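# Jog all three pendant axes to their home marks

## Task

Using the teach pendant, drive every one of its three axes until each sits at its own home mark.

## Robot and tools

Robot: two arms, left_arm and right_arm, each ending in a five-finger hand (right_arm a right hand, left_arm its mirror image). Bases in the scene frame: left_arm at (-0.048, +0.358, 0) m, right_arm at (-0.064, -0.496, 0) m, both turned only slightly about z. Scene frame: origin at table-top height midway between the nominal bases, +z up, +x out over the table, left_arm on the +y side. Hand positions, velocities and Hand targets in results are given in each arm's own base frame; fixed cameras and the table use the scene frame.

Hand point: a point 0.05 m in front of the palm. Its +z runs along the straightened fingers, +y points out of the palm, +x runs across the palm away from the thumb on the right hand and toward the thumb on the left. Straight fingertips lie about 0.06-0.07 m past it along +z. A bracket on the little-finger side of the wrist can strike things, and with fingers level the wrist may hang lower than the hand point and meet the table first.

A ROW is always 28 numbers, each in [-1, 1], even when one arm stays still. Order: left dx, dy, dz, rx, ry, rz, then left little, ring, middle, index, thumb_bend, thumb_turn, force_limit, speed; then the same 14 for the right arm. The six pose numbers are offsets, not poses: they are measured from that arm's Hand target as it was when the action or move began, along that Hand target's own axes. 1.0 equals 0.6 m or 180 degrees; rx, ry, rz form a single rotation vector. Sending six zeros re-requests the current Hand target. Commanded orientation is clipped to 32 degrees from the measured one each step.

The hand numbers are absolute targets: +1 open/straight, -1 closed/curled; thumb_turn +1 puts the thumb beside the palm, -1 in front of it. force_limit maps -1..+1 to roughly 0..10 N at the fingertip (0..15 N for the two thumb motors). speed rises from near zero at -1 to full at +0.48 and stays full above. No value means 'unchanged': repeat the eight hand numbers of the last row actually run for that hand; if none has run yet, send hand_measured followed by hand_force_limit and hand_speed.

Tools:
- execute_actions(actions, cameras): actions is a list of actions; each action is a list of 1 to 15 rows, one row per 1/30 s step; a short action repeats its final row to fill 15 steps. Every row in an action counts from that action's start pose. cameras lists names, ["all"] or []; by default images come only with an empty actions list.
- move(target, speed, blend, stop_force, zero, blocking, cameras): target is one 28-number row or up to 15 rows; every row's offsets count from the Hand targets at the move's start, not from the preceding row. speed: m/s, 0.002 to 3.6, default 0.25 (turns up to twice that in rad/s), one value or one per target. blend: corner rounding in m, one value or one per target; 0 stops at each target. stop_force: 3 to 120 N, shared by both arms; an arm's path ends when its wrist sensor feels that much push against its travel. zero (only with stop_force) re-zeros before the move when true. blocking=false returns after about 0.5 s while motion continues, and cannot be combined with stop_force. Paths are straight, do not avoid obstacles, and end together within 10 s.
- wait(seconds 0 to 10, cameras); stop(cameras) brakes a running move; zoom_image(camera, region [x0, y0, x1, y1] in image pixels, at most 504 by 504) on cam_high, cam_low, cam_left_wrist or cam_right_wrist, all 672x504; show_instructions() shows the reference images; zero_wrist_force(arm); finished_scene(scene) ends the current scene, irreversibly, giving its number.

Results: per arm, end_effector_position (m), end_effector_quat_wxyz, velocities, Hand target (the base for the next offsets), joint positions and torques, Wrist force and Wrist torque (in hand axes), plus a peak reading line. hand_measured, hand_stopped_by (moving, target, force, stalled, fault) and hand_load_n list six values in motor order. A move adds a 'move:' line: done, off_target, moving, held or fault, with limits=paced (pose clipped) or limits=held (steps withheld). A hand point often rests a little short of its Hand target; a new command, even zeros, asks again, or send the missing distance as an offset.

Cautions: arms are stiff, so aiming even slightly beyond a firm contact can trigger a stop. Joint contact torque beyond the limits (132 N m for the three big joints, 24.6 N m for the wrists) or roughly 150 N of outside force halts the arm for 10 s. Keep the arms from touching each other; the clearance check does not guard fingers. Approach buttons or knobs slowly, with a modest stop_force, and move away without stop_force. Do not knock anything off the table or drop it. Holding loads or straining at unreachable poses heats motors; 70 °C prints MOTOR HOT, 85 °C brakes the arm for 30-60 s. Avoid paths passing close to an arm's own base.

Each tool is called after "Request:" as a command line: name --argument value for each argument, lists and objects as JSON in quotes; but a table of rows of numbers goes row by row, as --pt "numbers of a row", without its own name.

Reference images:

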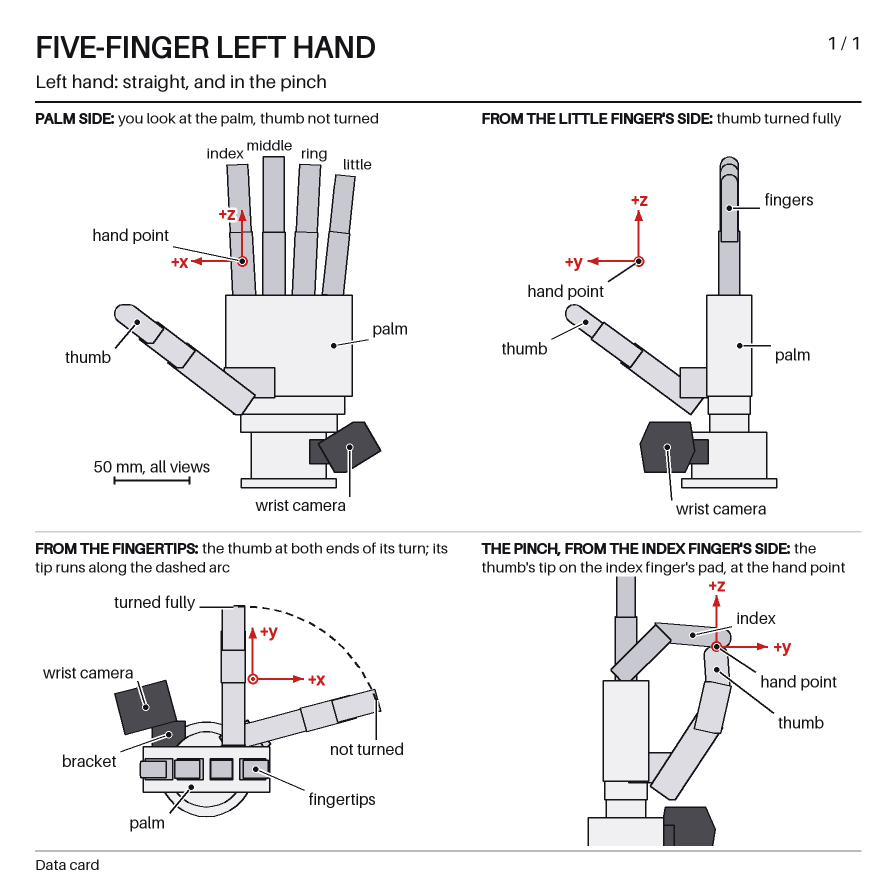

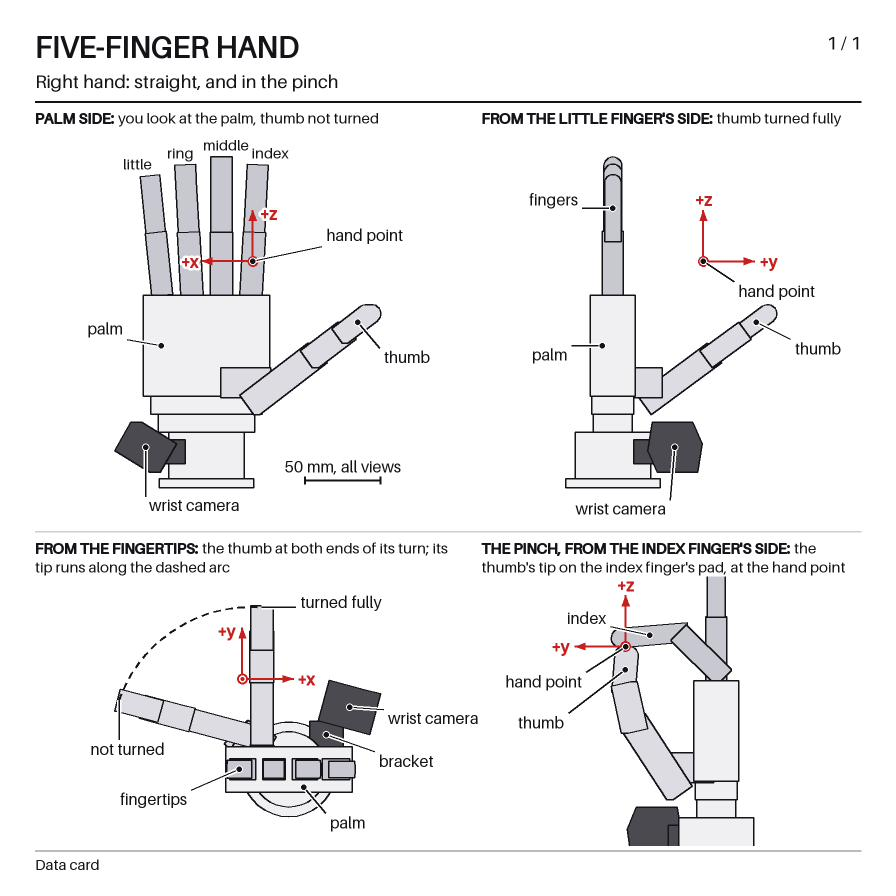

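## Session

Request:
execute_actions --actions '[]'

Scene clock: 0.00 s.
left_arm: end_effector_position=(+0.7579, +0.5765, +0.1496) hand_measured=(+1.000, +1.000, +1.000, +1.000, +1.000, +1.000) hand_load_n=(+0.0, +0.0, +0.0, +0.0, +0.0, +0.0) hand_stopped_by=(target, target, target, target, target, target) hand_force_limit=0.00 hand_speed=-0.80 end_effector_quat_wxyz=(-0.043, +0.429, +0.697, +0.573) | right_arm: end_effector_position=(+0.6715, +0.3674, +0.1481) hand_measured=(+1.000, +1.000, +1.000, +1.000, +1.000, +1.000) hand_load_n=(+0.0, +0.0, +0.0, +0.0, +0.0, +0.0) hand_stopped_by=(target, target, target, target, target, target) hand_force_limit=0.00 hand_speed=-0.80 end_effector_quat_wxyz=(-0.506, +0.817, -0.231, +0.155)
Joint positions: left_arm=[3.837 -2.623 -0.799 3.048 -1.945 0.483] | right_arm=[0.087 -0.842 1.07 0.447 0.782 -3.68]
Joint velocities: within noise
Joint torques (N m): no reading
Wrist force (N): no reading
Wrist torque (N m): no reading
Wrist force, peak (N): no reading
Hand target: left_arm +0.7579, +0.5765, +0.1496; -0.043, +0.429, +0.697, +0.573 | right_arm +0.6715, +0.3674, +0.1481; -0.506, +0.817, -0.231, +0.155
camera_calibration:
cam_left_wrist: T_world_to_cam=[[-0.79606, 0.191775, -0.57403, 0.580603], [-0.581645, 0.0197061, 0.813204, 0.309003], [0.167264, 0.981241, 0.0958577, -0.593976], [0, 0, 0, 1]] pos_world=[0.741275, 0.465399, 0.138938]
cam_right_wrist: T_world_to_cam=[[0.0027657, -0.501645, -0.865069, 0.311544], [-0.999434, -0.0303864, 0.0144255, 0.67538], [-0.0335228, 0.86454, -0.501446, -0.101447], [0, 0, 0, 1]] pos_world=[0.670735, 0.264512, 0.208895]

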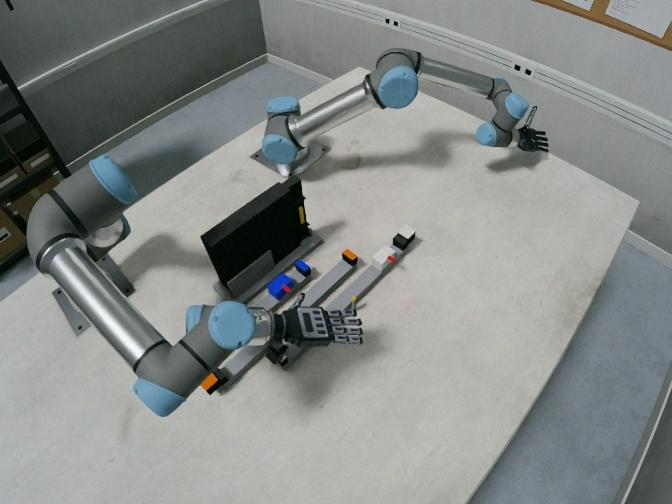

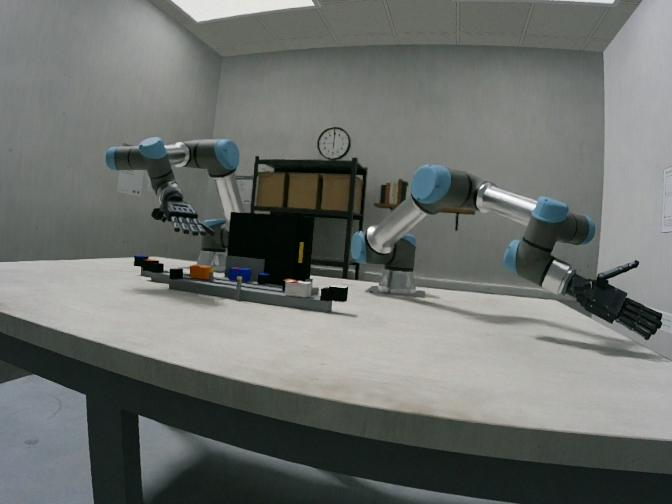

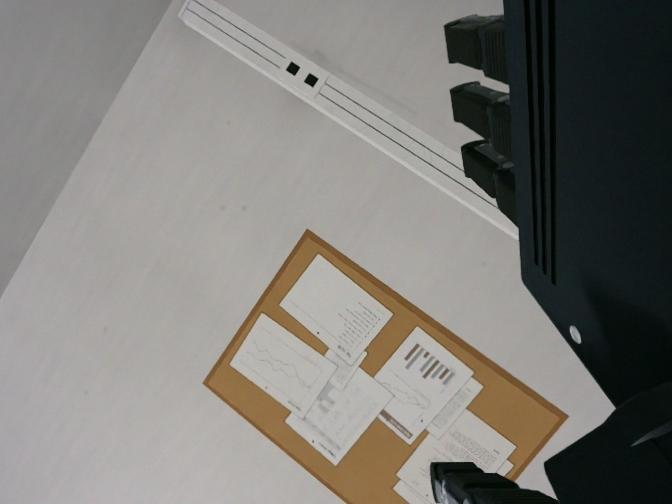

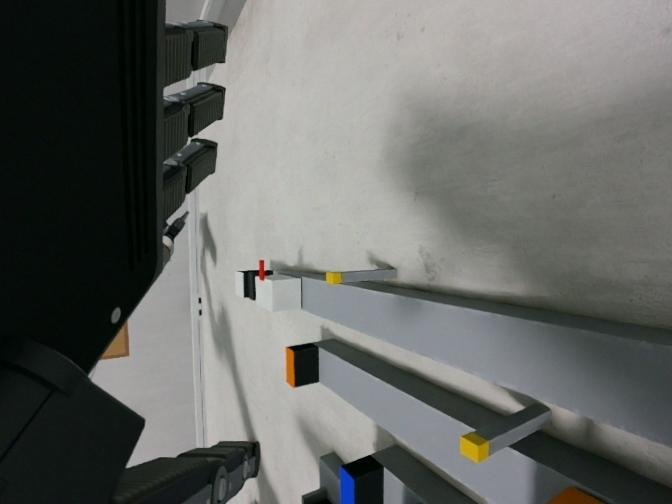

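Request:
zoom_image --camera "cam_high" --region '[190, 165, 430, 400]'

Request:
zoom_image --camera "cam_low" --region '[120, 190, 370, 330]'

Scaled by 2.100.

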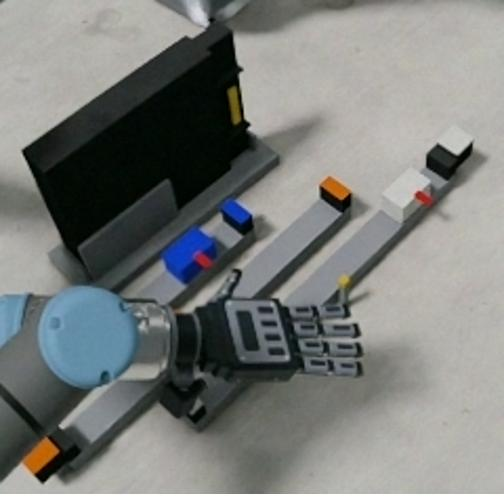

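Scaled by 2.016.

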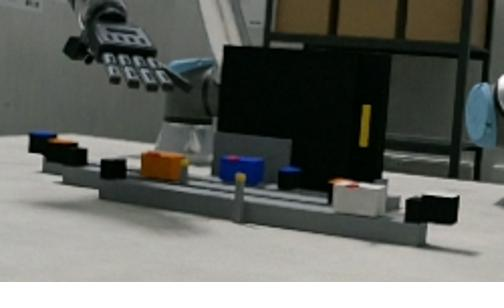

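Request:
move --pt "0.1177 0.1855 -0.5237 -0.1849 -0.0360 0.1635 1 1 1 1 1 1 0 -0.8 -0.1505 -0.3830 -0.2943 0 0 0 1 1 1 1 1 1 0 -0.8" --pt "0.0183 -0.0040 -0.9627 -0.3698 -0.0720 0.3269 1 1 1 1 1 1 0 -0.8 -0.6818 -0.2267 -0.6365 0.0029 0.2839 0.1420 1 1 1 1 1 1 0 -0.8" --pt "0.0183 -0.0040 -0.9627 -0.3698 -0.0720 0.3269 1 1 1 1 1 1 0 -0.8 -0.7489 0.0193 -0.6480 0.0029 0.2839 0.1420 1 1 1 1 1 1 0 -0.8" --speed 0.35 --blend '[0.05,0.05,0]' --cameras '["all"]'

Scene clock: 49.57 s.
left_arm: end_effector_position=(+0.5001, +0.1001, +0.3502) hand_measured=(+1.000, +1.000, +1.000, +1.000, +1.000, +1.000) hand_load_n=(+0.0, +0.0, +0.0, +0.0, +0.0, +0.0) hand_stopped_by=(target, target, target, target, target, target) hand_force_limit=0.00 hand_speed=-0.80 end_effector_quat_wxyz=(+0.000, +0.707, +0.000, +0.707) | right_arm: end_effector_position=(+0.0999, +0.3096, +0.3000) hand_measured=(+1.000, +1.000, +1.000, +1.000, +1.000, +1.000) hand_load_n=(+0.0, +0.0, +0.0, +0.0, +0.0, +0.0) hand_stopped_by=(target, target, target, target, target, target) hand_force_limit=0.00 hand_speed=-0.80 end_effector_quat_wxyz=(-0.382, +0.599, -0.593, +0.378)
Joint positions: left_arm=[4.177 -1.348 -2.209 3.558 -0.535 1.569] | right_arm=[1.452 -1.619 1.877 1.042 2.689 -1.87]
Joint torques (N m): left_arm=[8.07 21.24 13.06 -1.49 1.33 2.33] | right_arm=[8.54 -5.73 -10.65 5.3 3.14 2.79]
Wrist force (N): left_arm=[-1.3 1.5 0.5] | right_arm=[0.0 0.6 0.1]
Wrist torque (N m): left_arm=[0.14 0.19 -0.08] | right_arm=[0.08 -0.01 -0.05]
Wrist force, peak (N): left_arm=[-1.4 1.9 0.2] | right_arm=[0.5 2.0 0.0]
Hand target: left_arm +0.5001, +0.1001, +0.3502; +0.000, +0.707, +0.000, +0.707 | right_arm +0.0999, +0.3096, +0.3000; -0.382, +0.599, -0.593, +0.378
Off the commanded pose: left_arm 0.000 m, 0 deg | right_arm 0.000 m, 0 deg.
move: done
camera_calibration:
cam_left_wrist: T_world_to_cam=[[0.0112974, 0.957189, 0.289242, -0.200733], [-0.51165, -0.242991, 0.824117, -0.00725404], [0.85912, -0.157301, 0.487001, -0.471503], [0, 0, 0, 1]] pos_world=[0.403634, 0.116209, 0.293661]
cam_right_wrist: T_world_to_cam=[[-0.401594, -0.257511, -0.878869, 0.384475], [-0.568796, 0.822259, 0.0189835, -0.208203], [0.71777, 0.507521, -0.476686, 0.0336304], [0, 0, 0, 1]] pos_world=[0.011839, 0.253135, 0.357886]

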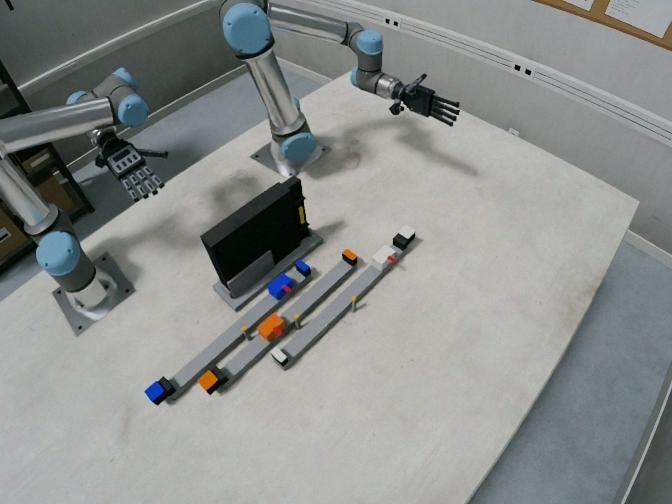

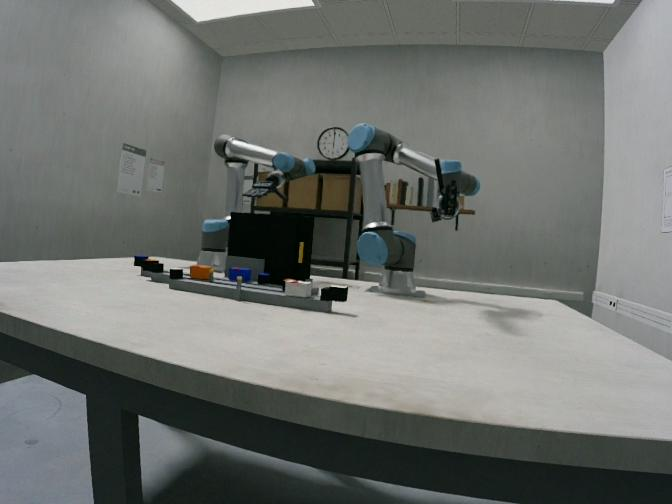

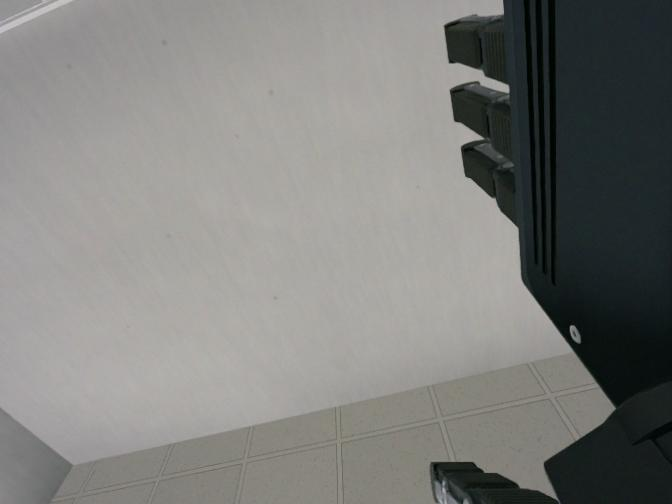

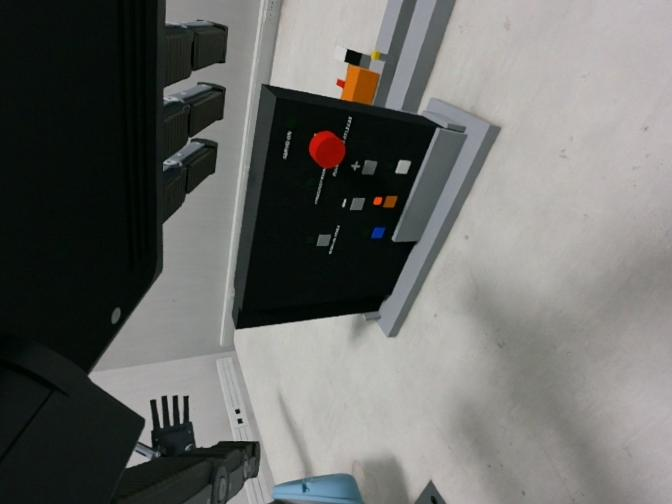

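Request:
zoom_image --camera "cam_right_wrist" --region '[225, 75, 465, 340]'

Request:
zoom_image --camera "cam_high" --region '[260, 220, 430, 360]'

Request:
zoom_image --camera "cam_high" --region '[140, 300, 320, 410]'

Request:
zoom_image --camera "cam_low" --region '[125, 205, 355, 320]'

Scaled by 1.902.

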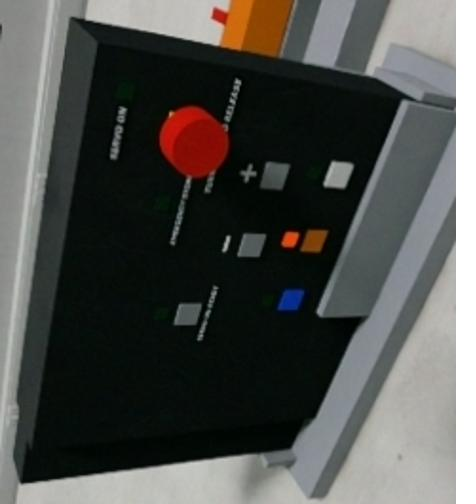

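Scaled by 2.965.

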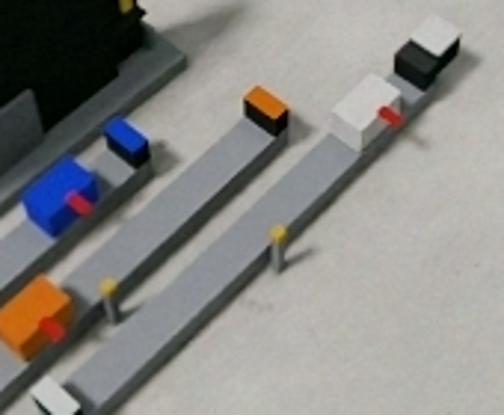

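Scaled by 2.800.

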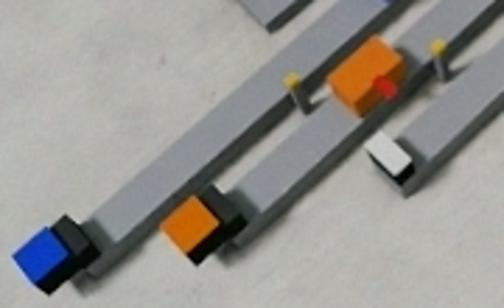

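Scaled by 2.191.

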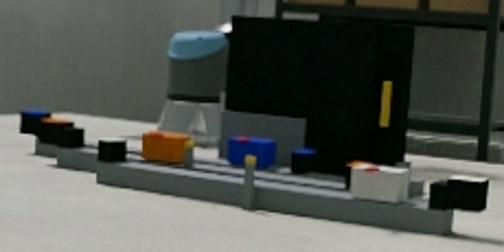

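Request:
move --pt "-0.1667 0.4333 -0.125 -0.5166 0 0 1 1 1 1 1 1 0 -0.8 -0.0493 0.1528 0.1453 0 0 0 1 1 1 1 1 1 0 -0.8" --pt "-0.30 0.4333 -0.125 -0.5166 0 0 1 1 1 1 1 1 0 -0.8 -0.0493 0.1528 0.1453 0 0 0 1 1 1 1 1 1 0 -0.8" --speed 0.35 --blend '[0.04,0]' --cameras '["cam_left_wrist","cam_right_wrist"]'

Scene clock: 88.03 s.
left_arm: end_effector_position=(+0.4252, -0.1601, +0.1706) hand_measured=(+1.000, +1.000, +1.000, +1.000, +1.000, +1.000) hand_load_n=(+0.0, +0.0, +0.0, +0.0, -0.5, +0.0) hand_stopped_by=(target, target, target, target, target, target) hand_force_limit=0.00 hand_speed=-0.80 end_effector_quat_wxyz=(+0.513, +0.487, -0.513, +0.487) | right_arm: end_effector_position=(+0.1399, +0.3395, +0.1801) hand_measured=(+1.000, +1.000, +1.000, +1.000, +1.000, +1.000) hand_load_n=(+0.0, -0.5, +0.0, +0.0, +0.0, +0.0) hand_stopped_by=(target, target, target, target, target, target) hand_force_limit=0.00 hand_speed=-0.80 end_effector_quat_wxyz=(-0.382, +0.599, -0.593, +0.378)
Joint positions: left_arm=[3.58 -2.116 -1.845 3.959 0.491 1.573] | right_arm=[1.328 -1.494 2.026 0.545 2.642 -2.122]
Joint torques (N m): left_arm=[-8.02 21.96 6.42 0.91 1.24 -2.38] | right_arm=[-11.51 -9.41 -10.59 -1.22 -0.13 -2.47]
Wrist force (N): left_arm=[-1.1 1.3 0.5] | right_arm=[0.4 0.2 -0.1]
Wrist torque (N m): left_arm=[0.12 0.17 0.14] | right_arm=[0.03 -0.05 0.08]
Wrist force, peak (N): left_arm=[-2.0 1.6 0.8] | right_arm=[0.6 0.6 -0.4]
Hand target: left_arm +0.4252, -0.1601, +0.1704; +0.513, +0.486, -0.513, +0.487 | right_arm +0.1399, +0.3395, +0.1801; -0.382, +0.599, -0.593, +0.378
Off the commanded pose: left_arm 0.000 m, 0 deg | right_arm 0.000 m, 0 deg.
move: done
camera_calibration:
cam_left_wrist: T_world_to_cam=[[0.954875, -0.0610087, 0.290675, -0.463416], [-0.217282, 0.523738, 0.823703, 0.0369279], [-0.202491, -0.849692, 0.486848, -0.0200751], [0, 0, 0, 1]] pos_world=[0.446463, -0.0646706, 0.114059]
cam_right_wrist: T_world_to_cam=[[-0.40169, -0.257369, -0.878866, 0.302852], [-0.568468, 0.822487, 0.0189626, -0.207919], [0.717976, 0.507225, -0.476691, -0.0673867], [0, 0, 0, 1]] pos_world=[0.0518392, 0.283136, 0.237986]
Images, in order (width x height): cam_left_wrist 672x504, cam_right_wrist 672x504.

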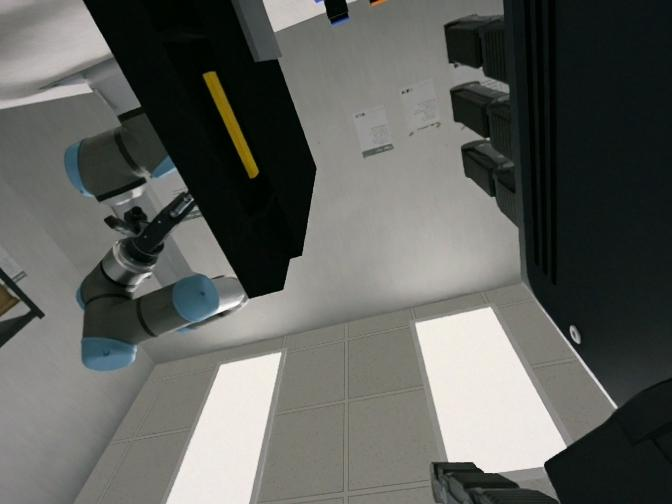

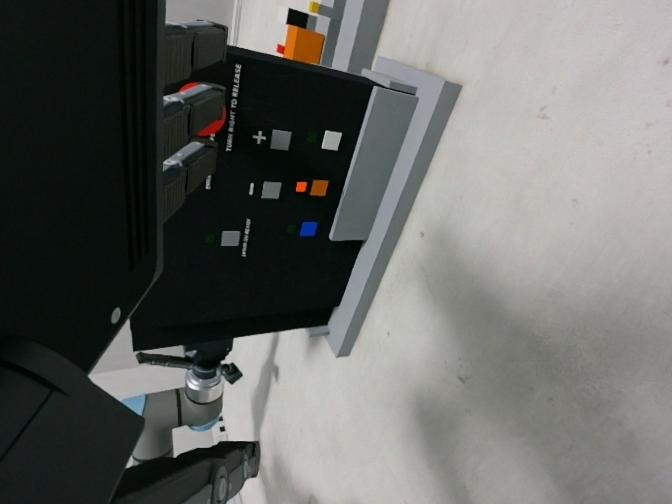

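Request:
move --pt "-0.0343 0.1248 0.1265 0 0 0 1 1 1 1 1 1 0 -0.8 -0.2032 0.0385 0.0755 0 0 0 -1 -1 -1 1 1 1 0 0.2" --pt "-0.0343 0.1248 0.1265 0 0 0 1 1 1 1 1 1 0 -0.8 -0.2022 -0.0063 0.1715 0 0 0 -1 -1 -1 1 1 1 0 0.2" --speed 0.25 --blend '[0.02,0]' --cameras '["cam_left_wrist","cam_right_wrist"]'

Scene clock: 116.23 s.
left_arm: end_effector_position=(+0.3466, -0.2320, +0.1498) hand_measured=(+1.000, +1.000, +1.000, +1.000, +1.000, +1.000) hand_load_n=(-0.5, +0.0, +0.0, +0.0, +0.0, +0.0) hand_stopped_by=(target, target, target, target, target, target) hand_force_limit=0.00 hand_speed=-0.80 end_effector_quat_wxyz=(+0.513, +0.486, -0.513, +0.487) | right_arm: end_effector_position=(+0.2335, +0.4618, +0.1401) hand_measured=(-1.000, -1.000, -1.000, +1.000, +1.000, +1.000) hand_load_n=(+0.0, +0.5, +0.0, +0.0, +0.0, +0.0) hand_stopped_by=(target, target, target, target, target, target) hand_force_limit=0.00 hand_speed=0.20 end_effector_quat_wxyz=(-0.382, +0.599, -0.593, +0.378)
Joint positions: left_arm=[3.5 -2.015 -2.115 4.129 0.41 1.573] | right_arm=[1.181 -1.219 1.746 0.346 2.559 -2.358]
Joint torques (N m): left_arm=[-8.29 40.26 3.82 1.28 -1.05 -2.31] | right_arm=[-10.8 -41.55 -9.74 -1.76 -0.54 -2.52]
Wrist force (N): left_arm=[-1.5 1.1 0.5] | right_arm=[-0.1 -0.3 -0.1]
Wrist torque (N m): left_arm=[0.08 0.24 0.13] | right_arm=[-0.01 0.04 0.06]
Wrist force, peak (N): left_arm=[-1.6 1.9 1.0] | right_arm=[-1.4 0.7 -0.5]
Hand target: left_arm +0.3465, -0.2320, +0.1498; +0.513, +0.486, -0.513, +0.487 | right_arm +0.2336, +0.4618, +0.1401; -0.382, +0.599, -0.593, +0.378
Off the commanded pose: left_arm 0.000 m, 0 deg | right_arm 0.000 m, 0 deg.
move: done
camera_calibration:
cam_left_wrist: T_world_to_cam=[[0.954878, -0.0611432, 0.290636, -0.386624], [-0.21718, 0.523749, 0.823724, 0.0745793], [-0.202585, -0.849676, 0.486837, -0.0869393], [0, 0, 0, 1]] pos_world=[0.367763, -0.13657, 0.0932593]
cam_right_wrist: T_world_to_cam=[[-0.401717, -0.257308, -0.878872, 0.336752], [-0.568342, 0.822574, 0.0189538, -0.254594], [0.718061, 0.507114, -0.476681, -0.21566], [0, 0, 0, 1]] pos_world=[0.145439, 0.405436, 0.197986]
Images, in order (width x height): cam_left_wrist 672x504, cam_right_wrist 672x504.

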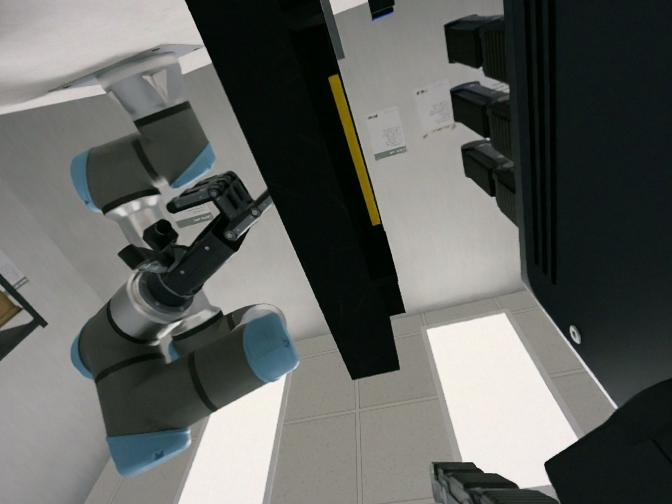

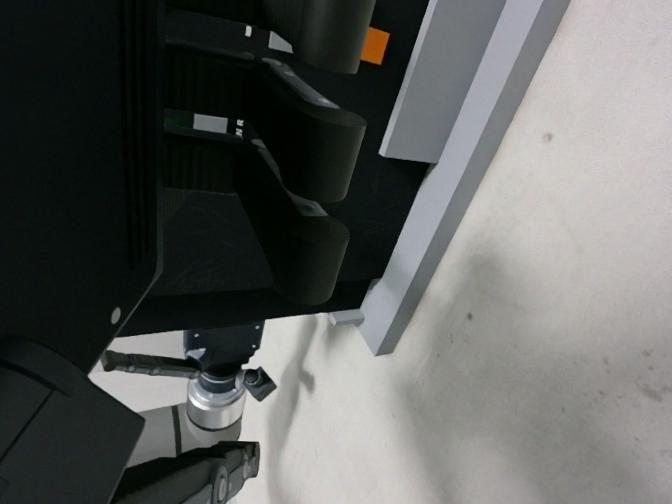

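Request:
move --target '[0.0037,0.0439,0.0223,0,0,0,1,1,1,1,1,1,0,-0.8,0.0003,-0.0113,0.0242,0,0,0,-1,-1,-1,1,1,1,0,0.2]' --speed 0.0115 --stop_force 4 --cameras '["cam_left_wrist","cam_right_wrist"]'

Scene clock: 128.53 s.
left_arm: end_effector_position=(+0.3195, -0.2440, +0.1520) hand_measured=(+1.000, +1.000, +1.000, +1.000, +1.000, +1.000) hand_load_n=(+0.0, +0.0, +0.0, +0.0, +0.0, +0.0) hand_stopped_by=(target, target, target, target, target, target) hand_force_limit=0.00 hand_speed=-0.80 end_effector_quat_wxyz=(+0.513, +0.486, -0.513, +0.487) | right_arm: end_effector_position=(+0.2433, +0.4618, +0.1401) hand_measured=(-1.000, -1.000, -1.000, +1.000, +1.000, +1.000) hand_load_n=(+0.0, +0.0, +0.0, +0.0, +0.0, +0.0) hand_stopped_by=(target, target, target, target, target, target) hand_force_limit=0.00 hand_speed=0.20 end_effector_quat_wxyz=(-0.382, +0.599, -0.593, +0.378)
Joint positions: left_arm=[3.495 -1.966 -2.194 4.158 0.405 1.573] | right_arm=[1.159 -1.223 1.746 0.325 2.545 -2.388]
Joint torques (N m): left_arm=[-7.29 37.77 3.2 1.41 -1.07 -2.45] | right_arm=[7.97 -21.05 -12.51 3.93 2.85 2.68]
Wrist force (N): left_arm=[-1.2 1.3 0.7] | right_arm=[0.2 0.2 -4.9]
Wrist torque (N m): left_arm=[0.09 0.20 0.13] | right_arm=[0.31 0.04 0.07]
Wrist force, peak (N): left_arm=[-1.4 1.7 0.6] | right_arm=[0.5 -0.3 -6.1]
Hand target: left_arm +0.3195, -0.2440, +0.1520; +0.513, +0.486, -0.513, +0.487 | right_arm +0.2433, +0.4618, +0.1401; -0.382, +0.599, -0.593, +0.378 (not the last commanded pose)
Off the commanded pose: left_arm 0.000 m, 0 deg | right_arm 0.006 m, 0 deg.
move: contact (right_arm)
camera_calibration:
cam_left_wrist: T_world_to_cam=[[0.954878, -0.0611838, 0.290627, -0.36222], [-0.217169, 0.523676, 0.823772, 0.0731691], [-0.202596, -0.849717, 0.48676, -0.103671], [0, 0, 0, 1]] pos_world=[0.340763, -0.14857, 0.0954592]
cam_right_wrist: T_world_to_cam=[[-0.40169, -0.257369, -0.878866, 0.340708], [-0.568468, 0.822487, 0.0189626, -0.248971], [0.717976, 0.507225, -0.476691, -0.222727], [0, 0, 0, 1]] pos_world=[0.155239, 0.405436, 0.197986]
Images, in order (width x height): cam_left_wrist 672x504, cam_right_wrist 672x504.

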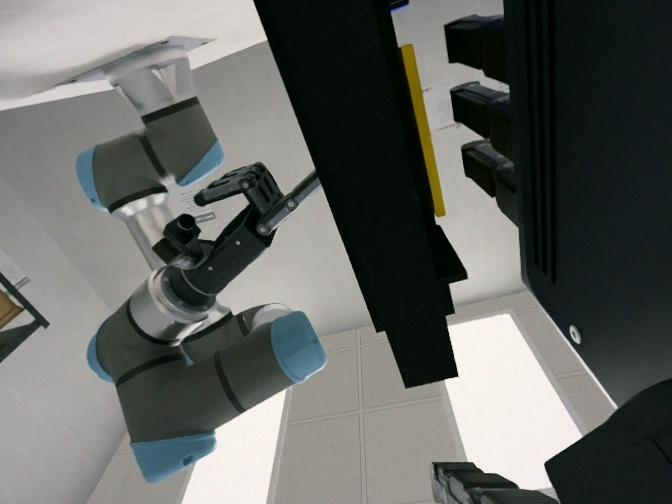

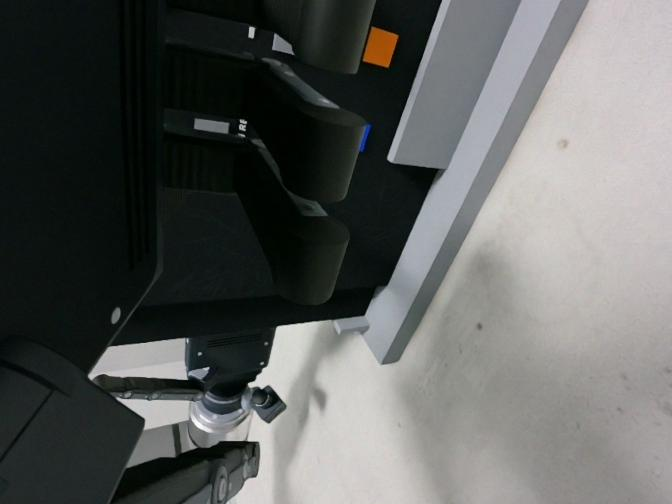

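Request:
move --pt "0 0 0 0 0 0 1 1 0.45 0.45 1 1 0.2 -0.92 0.0185 0.0366 -0.1179 0 0 0 -1 -1 -1 1 1 1 0 0.2" --pt "0 0 0 0 0 0 1 1 0.45 0.45 1 1 0.2 -0.92 0.2506 -0.1395 -0.3313 0 0 0 1 1 1 1 1 1 0 0.2" --speed 0.25 --blend '[0.02,0]' --cameras '["cam_left_wrist","cam_right_wrist"]'

Request:
zoom_image --camera "cam_right_wrist" --region '[225, 75, 465, 340]'

Scene clock: 145.00 s.
left_arm: end_effector_position=(+0.3195, -0.2440, +0.1520) hand_measured=(+1.000, +1.000, +0.672, +0.672, +1.000, +1.000) hand_load_n=(+0.0, +0.0, +5.5, +7.0, +0.0, -0.5) hand_stopped_by=(target, target, force, force, target, target) hand_force_limit=0.20 hand_speed=-0.92 end_effector_quat_wxyz=(+0.513, +0.486, -0.513, +0.487) | right_arm: end_effector_position=(+0.0999, +0.3100, +0.2999) hand_measured=(+1.000, +1.000, +1.000, +1.000, +1.000, +1.000) hand_load_n=(+0.0, +0.0, +0.0, +0.0, +0.0, -0.5) hand_stopped_by=(target, target, target, target, target, target) hand_force_limit=0.00 hand_speed=0.20 end_effector_quat_wxyz=(-0.382, +0.599, -0.593, +0.378)
Joint positions: left_arm=[3.495 -1.966 -2.194 4.158 0.405 1.573] | right_arm=[1.452 -1.617 1.877 1.042 2.689 -1.869]
Joint torques (N m): left_arm=[0.26 35.62 7.77 -0.51 3.11 -0.56] | right_arm=[8.8 -15.46 -20.65 5.02 2.95 2.57]
Wrist force (N): left_arm=[-1.2 -4.5 6.9] | right_arm=[-0.2 0.6 0.0]
Wrist torque (N m): left_arm=[0.14 0.21 0.20] | right_arm=[0.08 0.01 -0.05]
Wrist force, peak (N): left_arm=[-1.2 -4.6 7.6] | right_arm=[0.2 0.0 -5.5]
Hand target: left_arm +0.3195, -0.2440, +0.1520; +0.513, +0.486, -0.513, +0.487 | right_arm +0.0999, +0.3100, +0.2999; -0.382, +0.599, -0.593, +0.378
Off the commanded pose: left_arm 0.000 m, 0 deg | right_arm 0.000 m, 0 deg.
move: done; blend cut to 0 m at target 1
camera_calibration:
cam_left_wrist: T_world_to_cam=[[0.954878, -0.0611838, 0.290627, -0.36222], [-0.217169, 0.523676, 0.823772, 0.0731691], [-0.202596, -0.849717, 0.48676, -0.103671], [0, 0, 0, 1]] pos_world=[0.340763, -0.14857, 0.0954592]
cam_right_wrist: T_world_to_cam=[[-0.40169, -0.257369, -0.878866, 0.38448], [-0.568468, 0.822487, 0.0189626, -0.208666], [0.717976, 0.507225, -0.476691, 0.033403], [0, 0, 0, 1]] pos_world=[0.0118392, 0.253636, 0.357786]
Images, in order (width x height): cam_left_wrist 672x504, cam_right_wrist 672x504.

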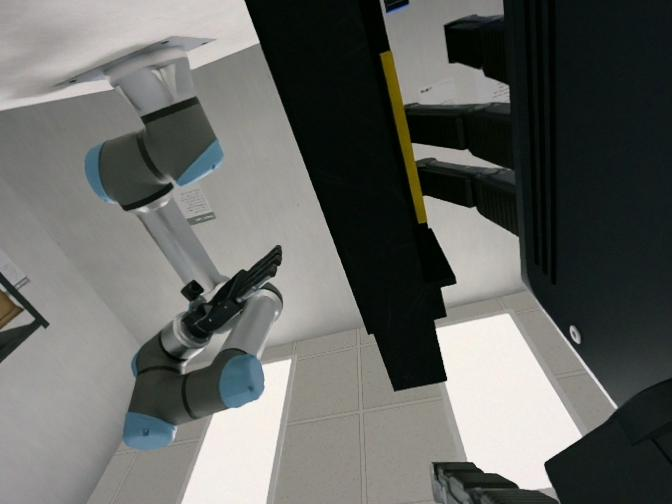

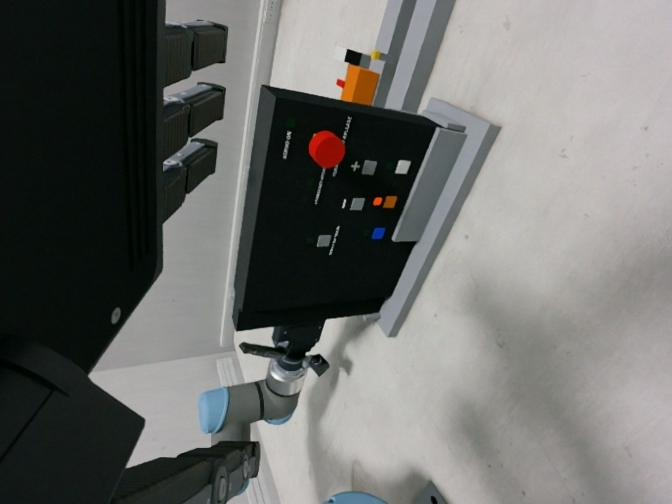

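Scaled by 1.902.

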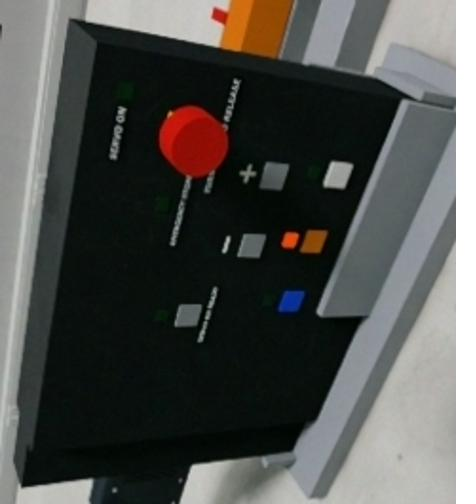

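Request:
move --pt "0 0 0 0 0 0 1 1 1 1 1 1 0.2 -0.5 -0.2322 0.1760 0.2135 0 0 0 -1 -1 -1 1 1 1 0 0.2" --pt "0 0 0 0 0 0 1 1 1 1 1 1 0.2 -0.5 -0.2507 0.1440 0.3213 0 0 0 -1 -1 -1 1 1 1 0 0.2" --speed 0.25 --blend '[0.02,0]'

Request:
move --target '[0,0,0,0,0,0,1,1,1,1,1,1,0.2,-0.5,0.0002,-0.0092,0.0196,0,0,0,-1,-1,-1,1,1,1,0,0.2]' --speed 0.006 --stop_force 6 --cameras '["cam_right_wrist","cam_left_wrist"]'

Scene clock: 153.50 s.
left_arm: end_effector_position=(+0.3195, -0.2440, +0.1520) hand_measured=(+1.000, +1.000, +1.000, +1.000, +1.000, +1.000) hand_load_n=(+0.0, +0.0, +0.0, +0.0, +0.0, +0.0) hand_stopped_by=(target, target, target, target, target, target) hand_force_limit=0.20 hand_speed=-0.50 end_effector_quat_wxyz=(+0.513, +0.486, -0.513, +0.487) | right_arm: end_effector_position=(+0.2366, +0.4618, +0.1402) hand_measured=(-1.000, -1.000, -1.000, +1.000, +1.000, +1.000) hand_load_n=(+0.0, +0.0, +0.0, +0.0, +0.0, -0.5) hand_stopped_by=(target, target, target, target, target, target) hand_force_limit=0.00 hand_speed=0.20 end_effector_quat_wxyz=(-0.382, +0.599, -0.593, +0.378)
Joint positions: left_arm=[3.495 -1.966 -2.194 4.158 0.405 1.573] | right_arm=[1.174 -1.22 1.746 0.34 2.555 -2.368]
Joint torques (N m): left_arm=[1.24 32.94 10.55 -2.13 -1.14 2.2] | right_arm=[-10.58 -40.92 -10.26 -1.78 -0.05 -2.83]
Wrist force (N): left_arm=[-1.1 1.2 0.4] | right_arm=[-0.1 -0.1 -0.4]
Wrist torque (N m): left_arm=[0.10 0.17 0.15] | right_arm=[0.03 0.04 0.06]
Wrist force, peak (N): left_arm=[-1.5 -4.6 7.0] | right_arm=[1.0 -0.4 -0.6]
Hand target: left_arm +0.3195, -0.2440, +0.1520; +0.513, +0.486, -0.513, +0.487 | right_arm +0.2367, +0.4618, +0.1402; -0.382, +0.599, -0.593, +0.378
Off the commanded pose: left_arm 0.000 m, 0 deg | right_arm 0.000 m, 0 deg.
move: done; blend cut to 0 m at target 1

Scene clock: 155.40 s.
left_arm: end_effector_position=(+0.3195, -0.2440, +0.1520) hand_measured=(+1.000, +1.000, +1.000, +1.000, +1.000, +1.000) hand_load_n=(+0.0, +0.0, +0.0, +0.0, +0.0, +0.0) hand_stopped_by=(target, target, target, target, target, target) hand_force_limit=0.20 hand_speed=-0.50 end_effector_quat_wxyz=(+0.513, +0.486, -0.513, +0.487) | right_arm: end_effector_position=(+0.2411, +0.4618, +0.1402) hand_measured=(-1.000, -1.000, -1.000, +1.000, +1.000, +1.000) hand_load_n=(+0.0, +0.0, +0.0, -0.5, +0.0, +0.0) hand_stopped_by=(target, target, target, target, target, target) hand_force_limit=0.00 hand_speed=0.20 end_effector_quat_wxyz=(-0.382, +0.599, -0.593, +0.378)
Joint positions: left_arm=[3.495 -1.966 -2.194 4.158 0.405 1.573] | right_arm=[1.163 -1.222 1.746 0.33 2.548 -2.382]
Joint torques (N m): left_arm=[0.72 32.23 11.71 -2.27 -1.04 2.12] | right_arm=[7.16 -22.62 -12.97 3.83 3.04 2.77]
Wrist force (N): left_arm=[-1.0 1.5 0.3] | right_arm=[-0.1 1.1 -5.4]
Wrist torque (N m): left_arm=[0.16 0.15 0.15] | right_arm=[0.40 0.01 0.07]
Wrist force, peak (N): left_arm=[-1.2 1.6 0.5] | right_arm=[-0.1 0.5 -7.8]
Hand target: left_arm +0.3195, -0.2440, +0.1520; +0.513, +0.486, -0.513, +0.487 | right_arm +0.2411, +0.4618, +0.1402; -0.382, +0.599, -0.593, +0.378 (not the last commanded pose)
Off the commanded pose: left_arm 0.000 m, 0 deg | right_arm 0.009 m, 0 deg.
move: contact (right_arm)
camera_calibration:
cam_left_wrist: T_world_to_cam=[[0.954878, -0.0611838, 0.290627, -0.36222], [-0.217169, 0.523676, 0.823772, 0.0731691], [-0.202596, -0.849717, 0.48676, -0.103671], [0, 0, 0, 1]] pos_world=[0.340763, -0.14857, 0.0954592]
cam_right_wrist: T_world_to_cam=[[-0.401709, -0.257382, -0.878854, 0.339918], [-0.568409, 0.822528, 0.0189232, -0.250242], [0.718012, 0.50715, -0.476715, -0.22107], [0, 0, 0, 1]] pos_world=[0.153039, 0.405436, 0.198086]
Images, in order (width x height): cam_left_wrist 672x504, cam_right_wrist 672x504.

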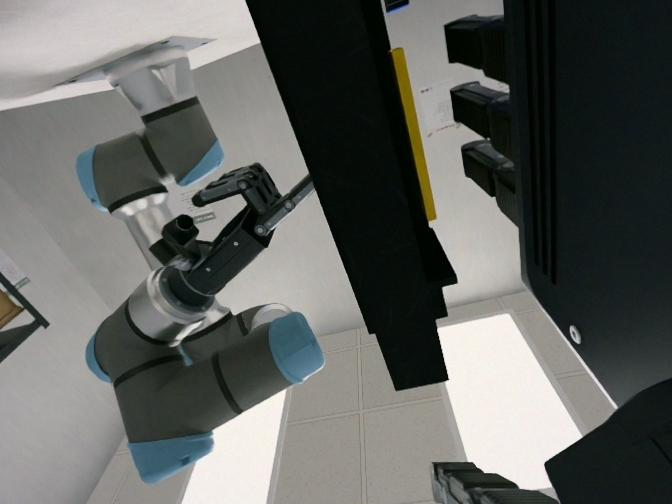

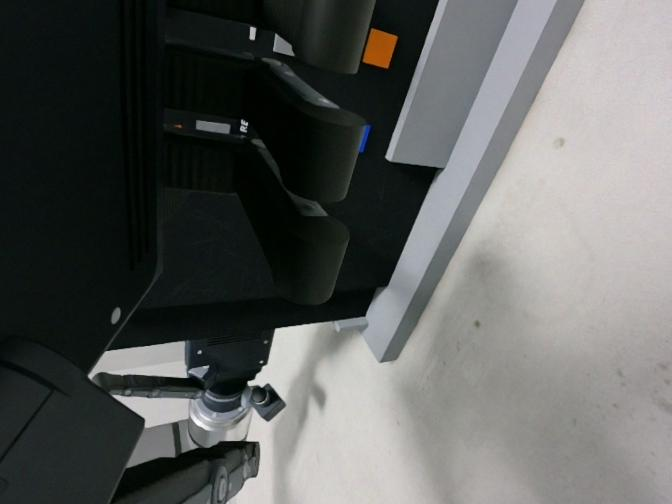

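Request:
move --pt "0 0 0 0 0 0 1 1 0.45 0.45 1 1 0.3 -0.92 -0.0002 0.0085 -0.0181 0 0 0 -1 -1 -1 1 1 1 0 0.2" --pt "0 0 0 0 0 0 1 1 0.45 0.45 1 1 0.3 -0.92 0.0875 0.0527 0.0022 0 0 0 -1 -1 -1 1 1 1 0 0.2" --speed 0.2 --blend '[0.005,0]' --cameras '["cam_right_wrist","cam_left_wrist","cam_high"]'

Scene clock: 164.70 s.
left_arm: end_effector_position=(+0.3195, -0.2440, +0.1520) hand_measured=(+1.000, +1.000, +0.666, +0.672, +1.000, +1.000) hand_load_n=(+0.0, +0.0, +10.5, +6.0, +0.0, +0.0) hand_stopped_by=(target, target, force, force, target, target) hand_force_limit=0.30 hand_speed=-0.92 end_effector_quat_wxyz=(+0.513, +0.486, -0.513, +0.487) | right_arm: end_effector_position=(+0.2295, +0.4092, +0.1110) hand_measured=(-1.000, -1.000, -1.000, +1.000, +1.000, +1.000) hand_load_n=(+0.0, +0.0, +0.0, +0.0, +0.0, -0.5) hand_stopped_by=(target, target, target, target, target, target) hand_force_limit=0.00 hand_speed=0.20 end_effector_quat_wxyz=(-0.382, +0.599, -0.593, +0.378)
Joint positions: left_arm=[3.495 -1.966 -2.194 4.158 0.405 1.573] | right_arm=[1.135 -1.306 1.944 0.185 2.529 -2.419]
Joint torques (N m): left_arm=[1.4 29.5 12.94 -2.15 3.62 2.12] | right_arm=[-11.73 -36.26 -9.63 -2.13 -0.31 -2.35]
Wrist force (N): left_arm=[-1.4 -6.6 8.7] | right_arm=[-0.1 -0.2 -0.2]
Wrist torque (N m): left_arm=[0.18 0.31 0.24] | right_arm=[0.00 0.03 0.04]
Wrist force, peak (N): left_arm=[-0.9 -6.6 9.4] | right_arm=[0.1 0.0 -6.4]
Hand target: left_arm +0.3195, -0.2440, +0.1520; +0.513, +0.486, -0.513, +0.487 | right_arm +0.2295, +0.4091, +0.1110; -0.382, +0.599, -0.593, +0.378
Off the commanded pose: left_arm 0.000 m, 0 deg | right_arm 0.000 m, 0 deg.
move: done; blend cut to 0 m at target 1
camera_calibration:
cam_left_wrist: T_world_to_cam=[[0.954878, -0.0611838, 0.290627, -0.36222], [-0.217169, 0.523676, 0.823772, 0.0731691], [-0.202596, -0.849717, 0.48676, -0.103671], [0, 0, 0, 1]] pos_world=[0.340763, -0.14857, 0.0954592]
cam_right_wrist: T_world_to_cam=[[-0.401777, -0.257458, -0.8788, 0.296111], [-0.568358, 0.822565, 0.0188632, -0.21311], [0.718014, 0.507052, -0.476816, -0.199985], [0, 0, 0, 1]] pos_world=[0.14144, 0.352936, 0.168886]
Images, in order (width x height): cam_high 672x504, cam_left_wrist 672x504, cam_right_wrist 672x504.

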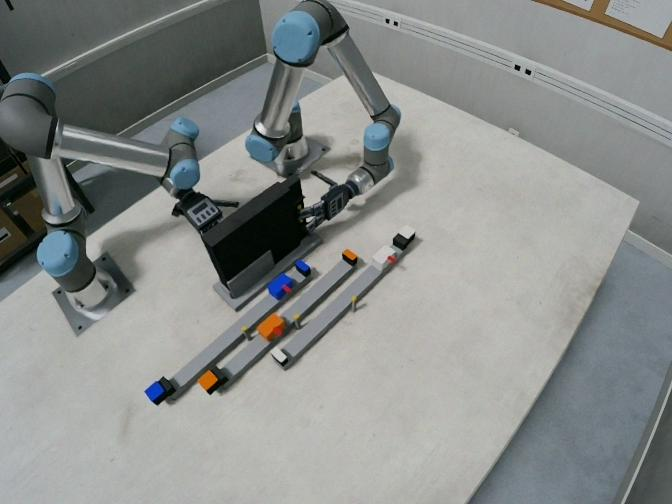

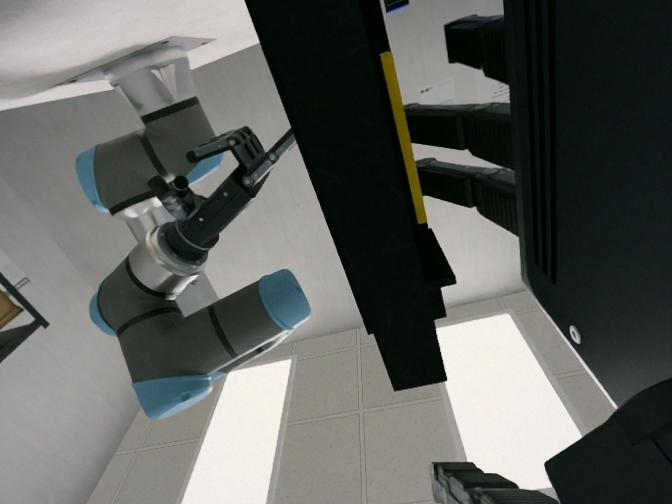

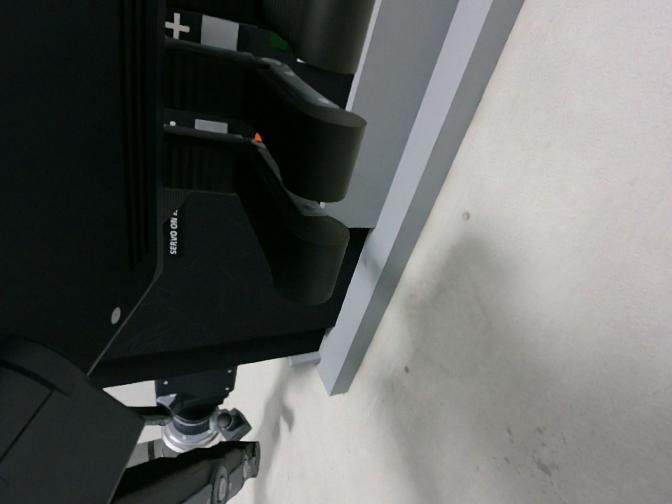

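Request:
move --target '[0,0,0,0,0,0,1,1,0.45,0.45,1,1,0.3,-0.92,0.0003,-0.0113,0.0242,0,0,0,-1,-1,-1,1,1,1,0,0.2]' --speed 0.006 --stop_force 6

Request:
wait --seconds 3 --cameras '["cam_high","cam_right_wrist"]'

Request:
zoom_image --camera "cam_high" --region '[220, 280, 340, 370]'

Scene clock: 171.40 s.
left_arm: end_effector_position=(+0.3195, -0.2440, +0.1520) hand_measured=(+1.000, +1.000, +0.666, +0.672, +1.000, +1.000) hand_load_n=(+0.0, +0.0, +10.0, +6.0, +0.0, +0.0) hand_stopped_by=(target, target, force, force, target, target) hand_force_limit=0.30 hand_speed=-0.92 end_effector_quat_wxyz=(+0.513, +0.486, -0.513, +0.487) | right_arm: end_effector_position=(+0.2407, +0.4091, +0.1110) hand_measured=(-1.000, -1.000, -1.000, +1.000, +1.000, +1.000) hand_load_n=(+0.0, +0.0, +0.0, -1.0, +0.0, -0.5) hand_stopped_by=(target, target, target, target, target, target) hand_force_limit=0.00 hand_speed=0.20 end_effector_quat_wxyz=(-0.382, +0.599, -0.593, +0.378)
Joint positions: left_arm=[3.495 -1.966 -2.194 4.158 0.405 1.573] | right_arm=[1.106 -1.311 1.945 0.16 2.509 -2.455]
Joint torques (N m): left_arm=[1.12 26.03 13.27 -2.06 3.35 2.11] | right_arm=[6.6 -16.76 -18.13 3.44 2.94 2.66]
Wrist force (N): left_arm=[-2.1 -6.6 8.5] | right_arm=[0.4 1.4 -6.0]
Wrist torque (N m): left_arm=[0.17 0.26 0.21] | right_arm=[0.39 0.06 0.08]
Wrist force, peak (N): left_arm=[-1.0 -6.8 9.0] | right_arm=[0.2 0.7 -11.3]
Hand target: left_arm +0.3195, -0.2440, +0.1520; +0.513, +0.486, -0.513, +0.487 | right_arm +0.2407, +0.4091, +0.1110; -0.382, +0.599, -0.593, +0.378 (not the last commanded pose)
Off the commanded pose: left_arm 0.000 m, 0 deg | right_arm 0.005 m, 0 deg.
move: contact (right_arm)

Scene clock: 174.40 s.
left_arm: end_effector_position=(+0.3195, -0.2440, +0.1520) hand_measured=(+1.000, +1.000, +0.666, +0.672, +1.000, +1.000) hand_load_n=(+0.0, +0.0, +10.5, +6.0, +0.0, +0.0) hand_stopped_by=(target, target, force, force, target, target) hand_force_limit=0.30 hand_speed=-0.92 end_effector_quat_wxyz=(+0.513, +0.486, -0.513, +0.487) | right_arm: end_effector_position=(+0.2407, +0.4091, +0.1110) hand_measured=(-1.000, -1.000, -1.000, +1.000, +1.000, +1.000) hand_load_n=(+0.0, -0.5, +0.5, -1.0, +0.0, +0.0) hand_stopped_by=(target, target, target, target, target, target) hand_force_limit=0.00 hand_speed=0.20 end_effector_quat_wxyz=(-0.382, +0.599, -0.593, +0.378)
Joint positions: left_arm=[3.495 -1.966 -2.194 4.158 0.405 1.573] | right_arm=[1.106 -1.311 1.945 0.16 2.509 -2.455]
Joint torques (N m): left_arm=[0.67 25.37 11.39 -2.19 2.94 1.99] | right_arm=[7.55 -15.37 -18.75 3.59 2.71 2.74]
Wrist force (N): left_arm=[-1.7 -6.5 8.5] | right_arm=[0.2 0.9 -6.3]
Wrist torque (N m): left_arm=[0.19 0.25 0.21] | right_arm=[0.36 0.11 0.06]
Wrist force, peak (N): left_arm=[-1.9 -6.5 8.8] | right_arm=[0.1 0.7 -6.8]
Hand target: left_arm +0.3195, -0.2440, +0.1520; +0.513, +0.486, -0.513, +0.487 | right_arm +0.2407, +0.4091, +0.1110; -0.382, +0.599, -0.593, +0.378 (not the last commanded pose)
Off the commanded pose: left_arm 0.000 m, 0 deg | right_arm 0.005 m, 0 deg.
wait: 3.00 s; at rest by 0.17 s
camera_calibration:
cam_right_wrist: T_world_to_cam=[[-0.401777, -0.257458, -0.8788, 0.300559], [-0.568358, 0.822565, 0.0188632, -0.20658], [0.718014, 0.507052, -0.476816, -0.207925], [0, 0, 0, 1]] pos_world=[0.15264, 0.352736, 0.168886]
Images, in order (width x height): cam_high 672x504, cam_right_wrist 672x504.

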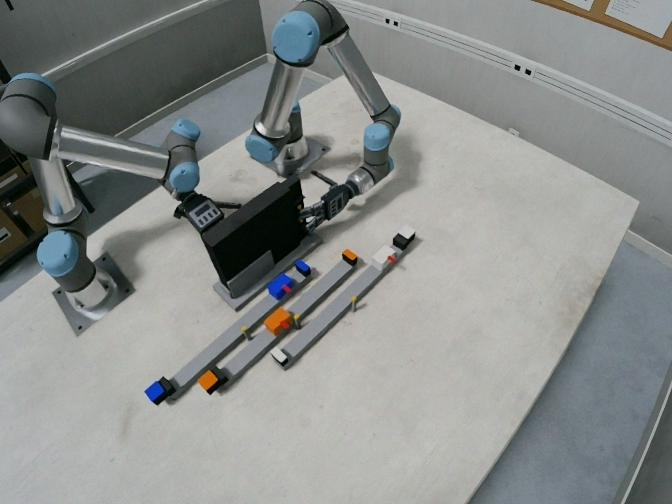

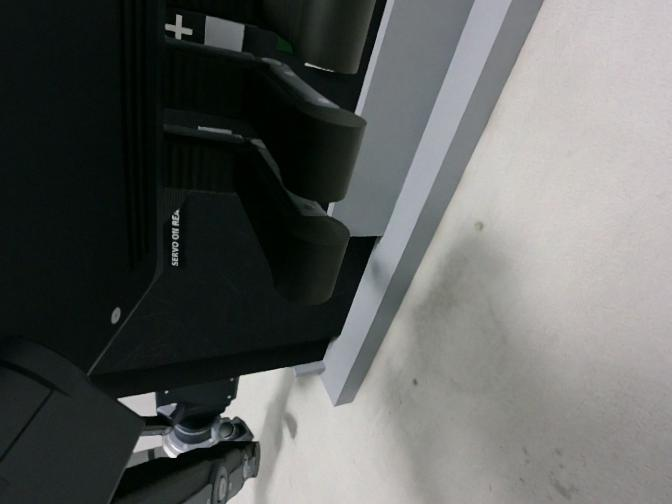

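Scaled by 4.200.

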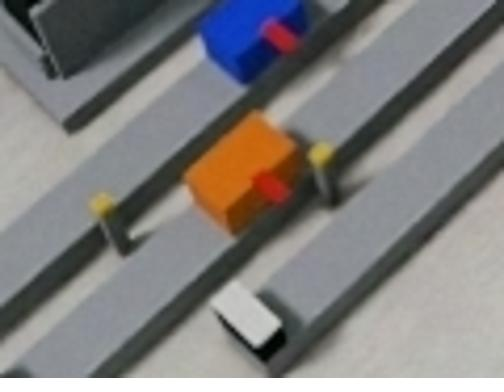

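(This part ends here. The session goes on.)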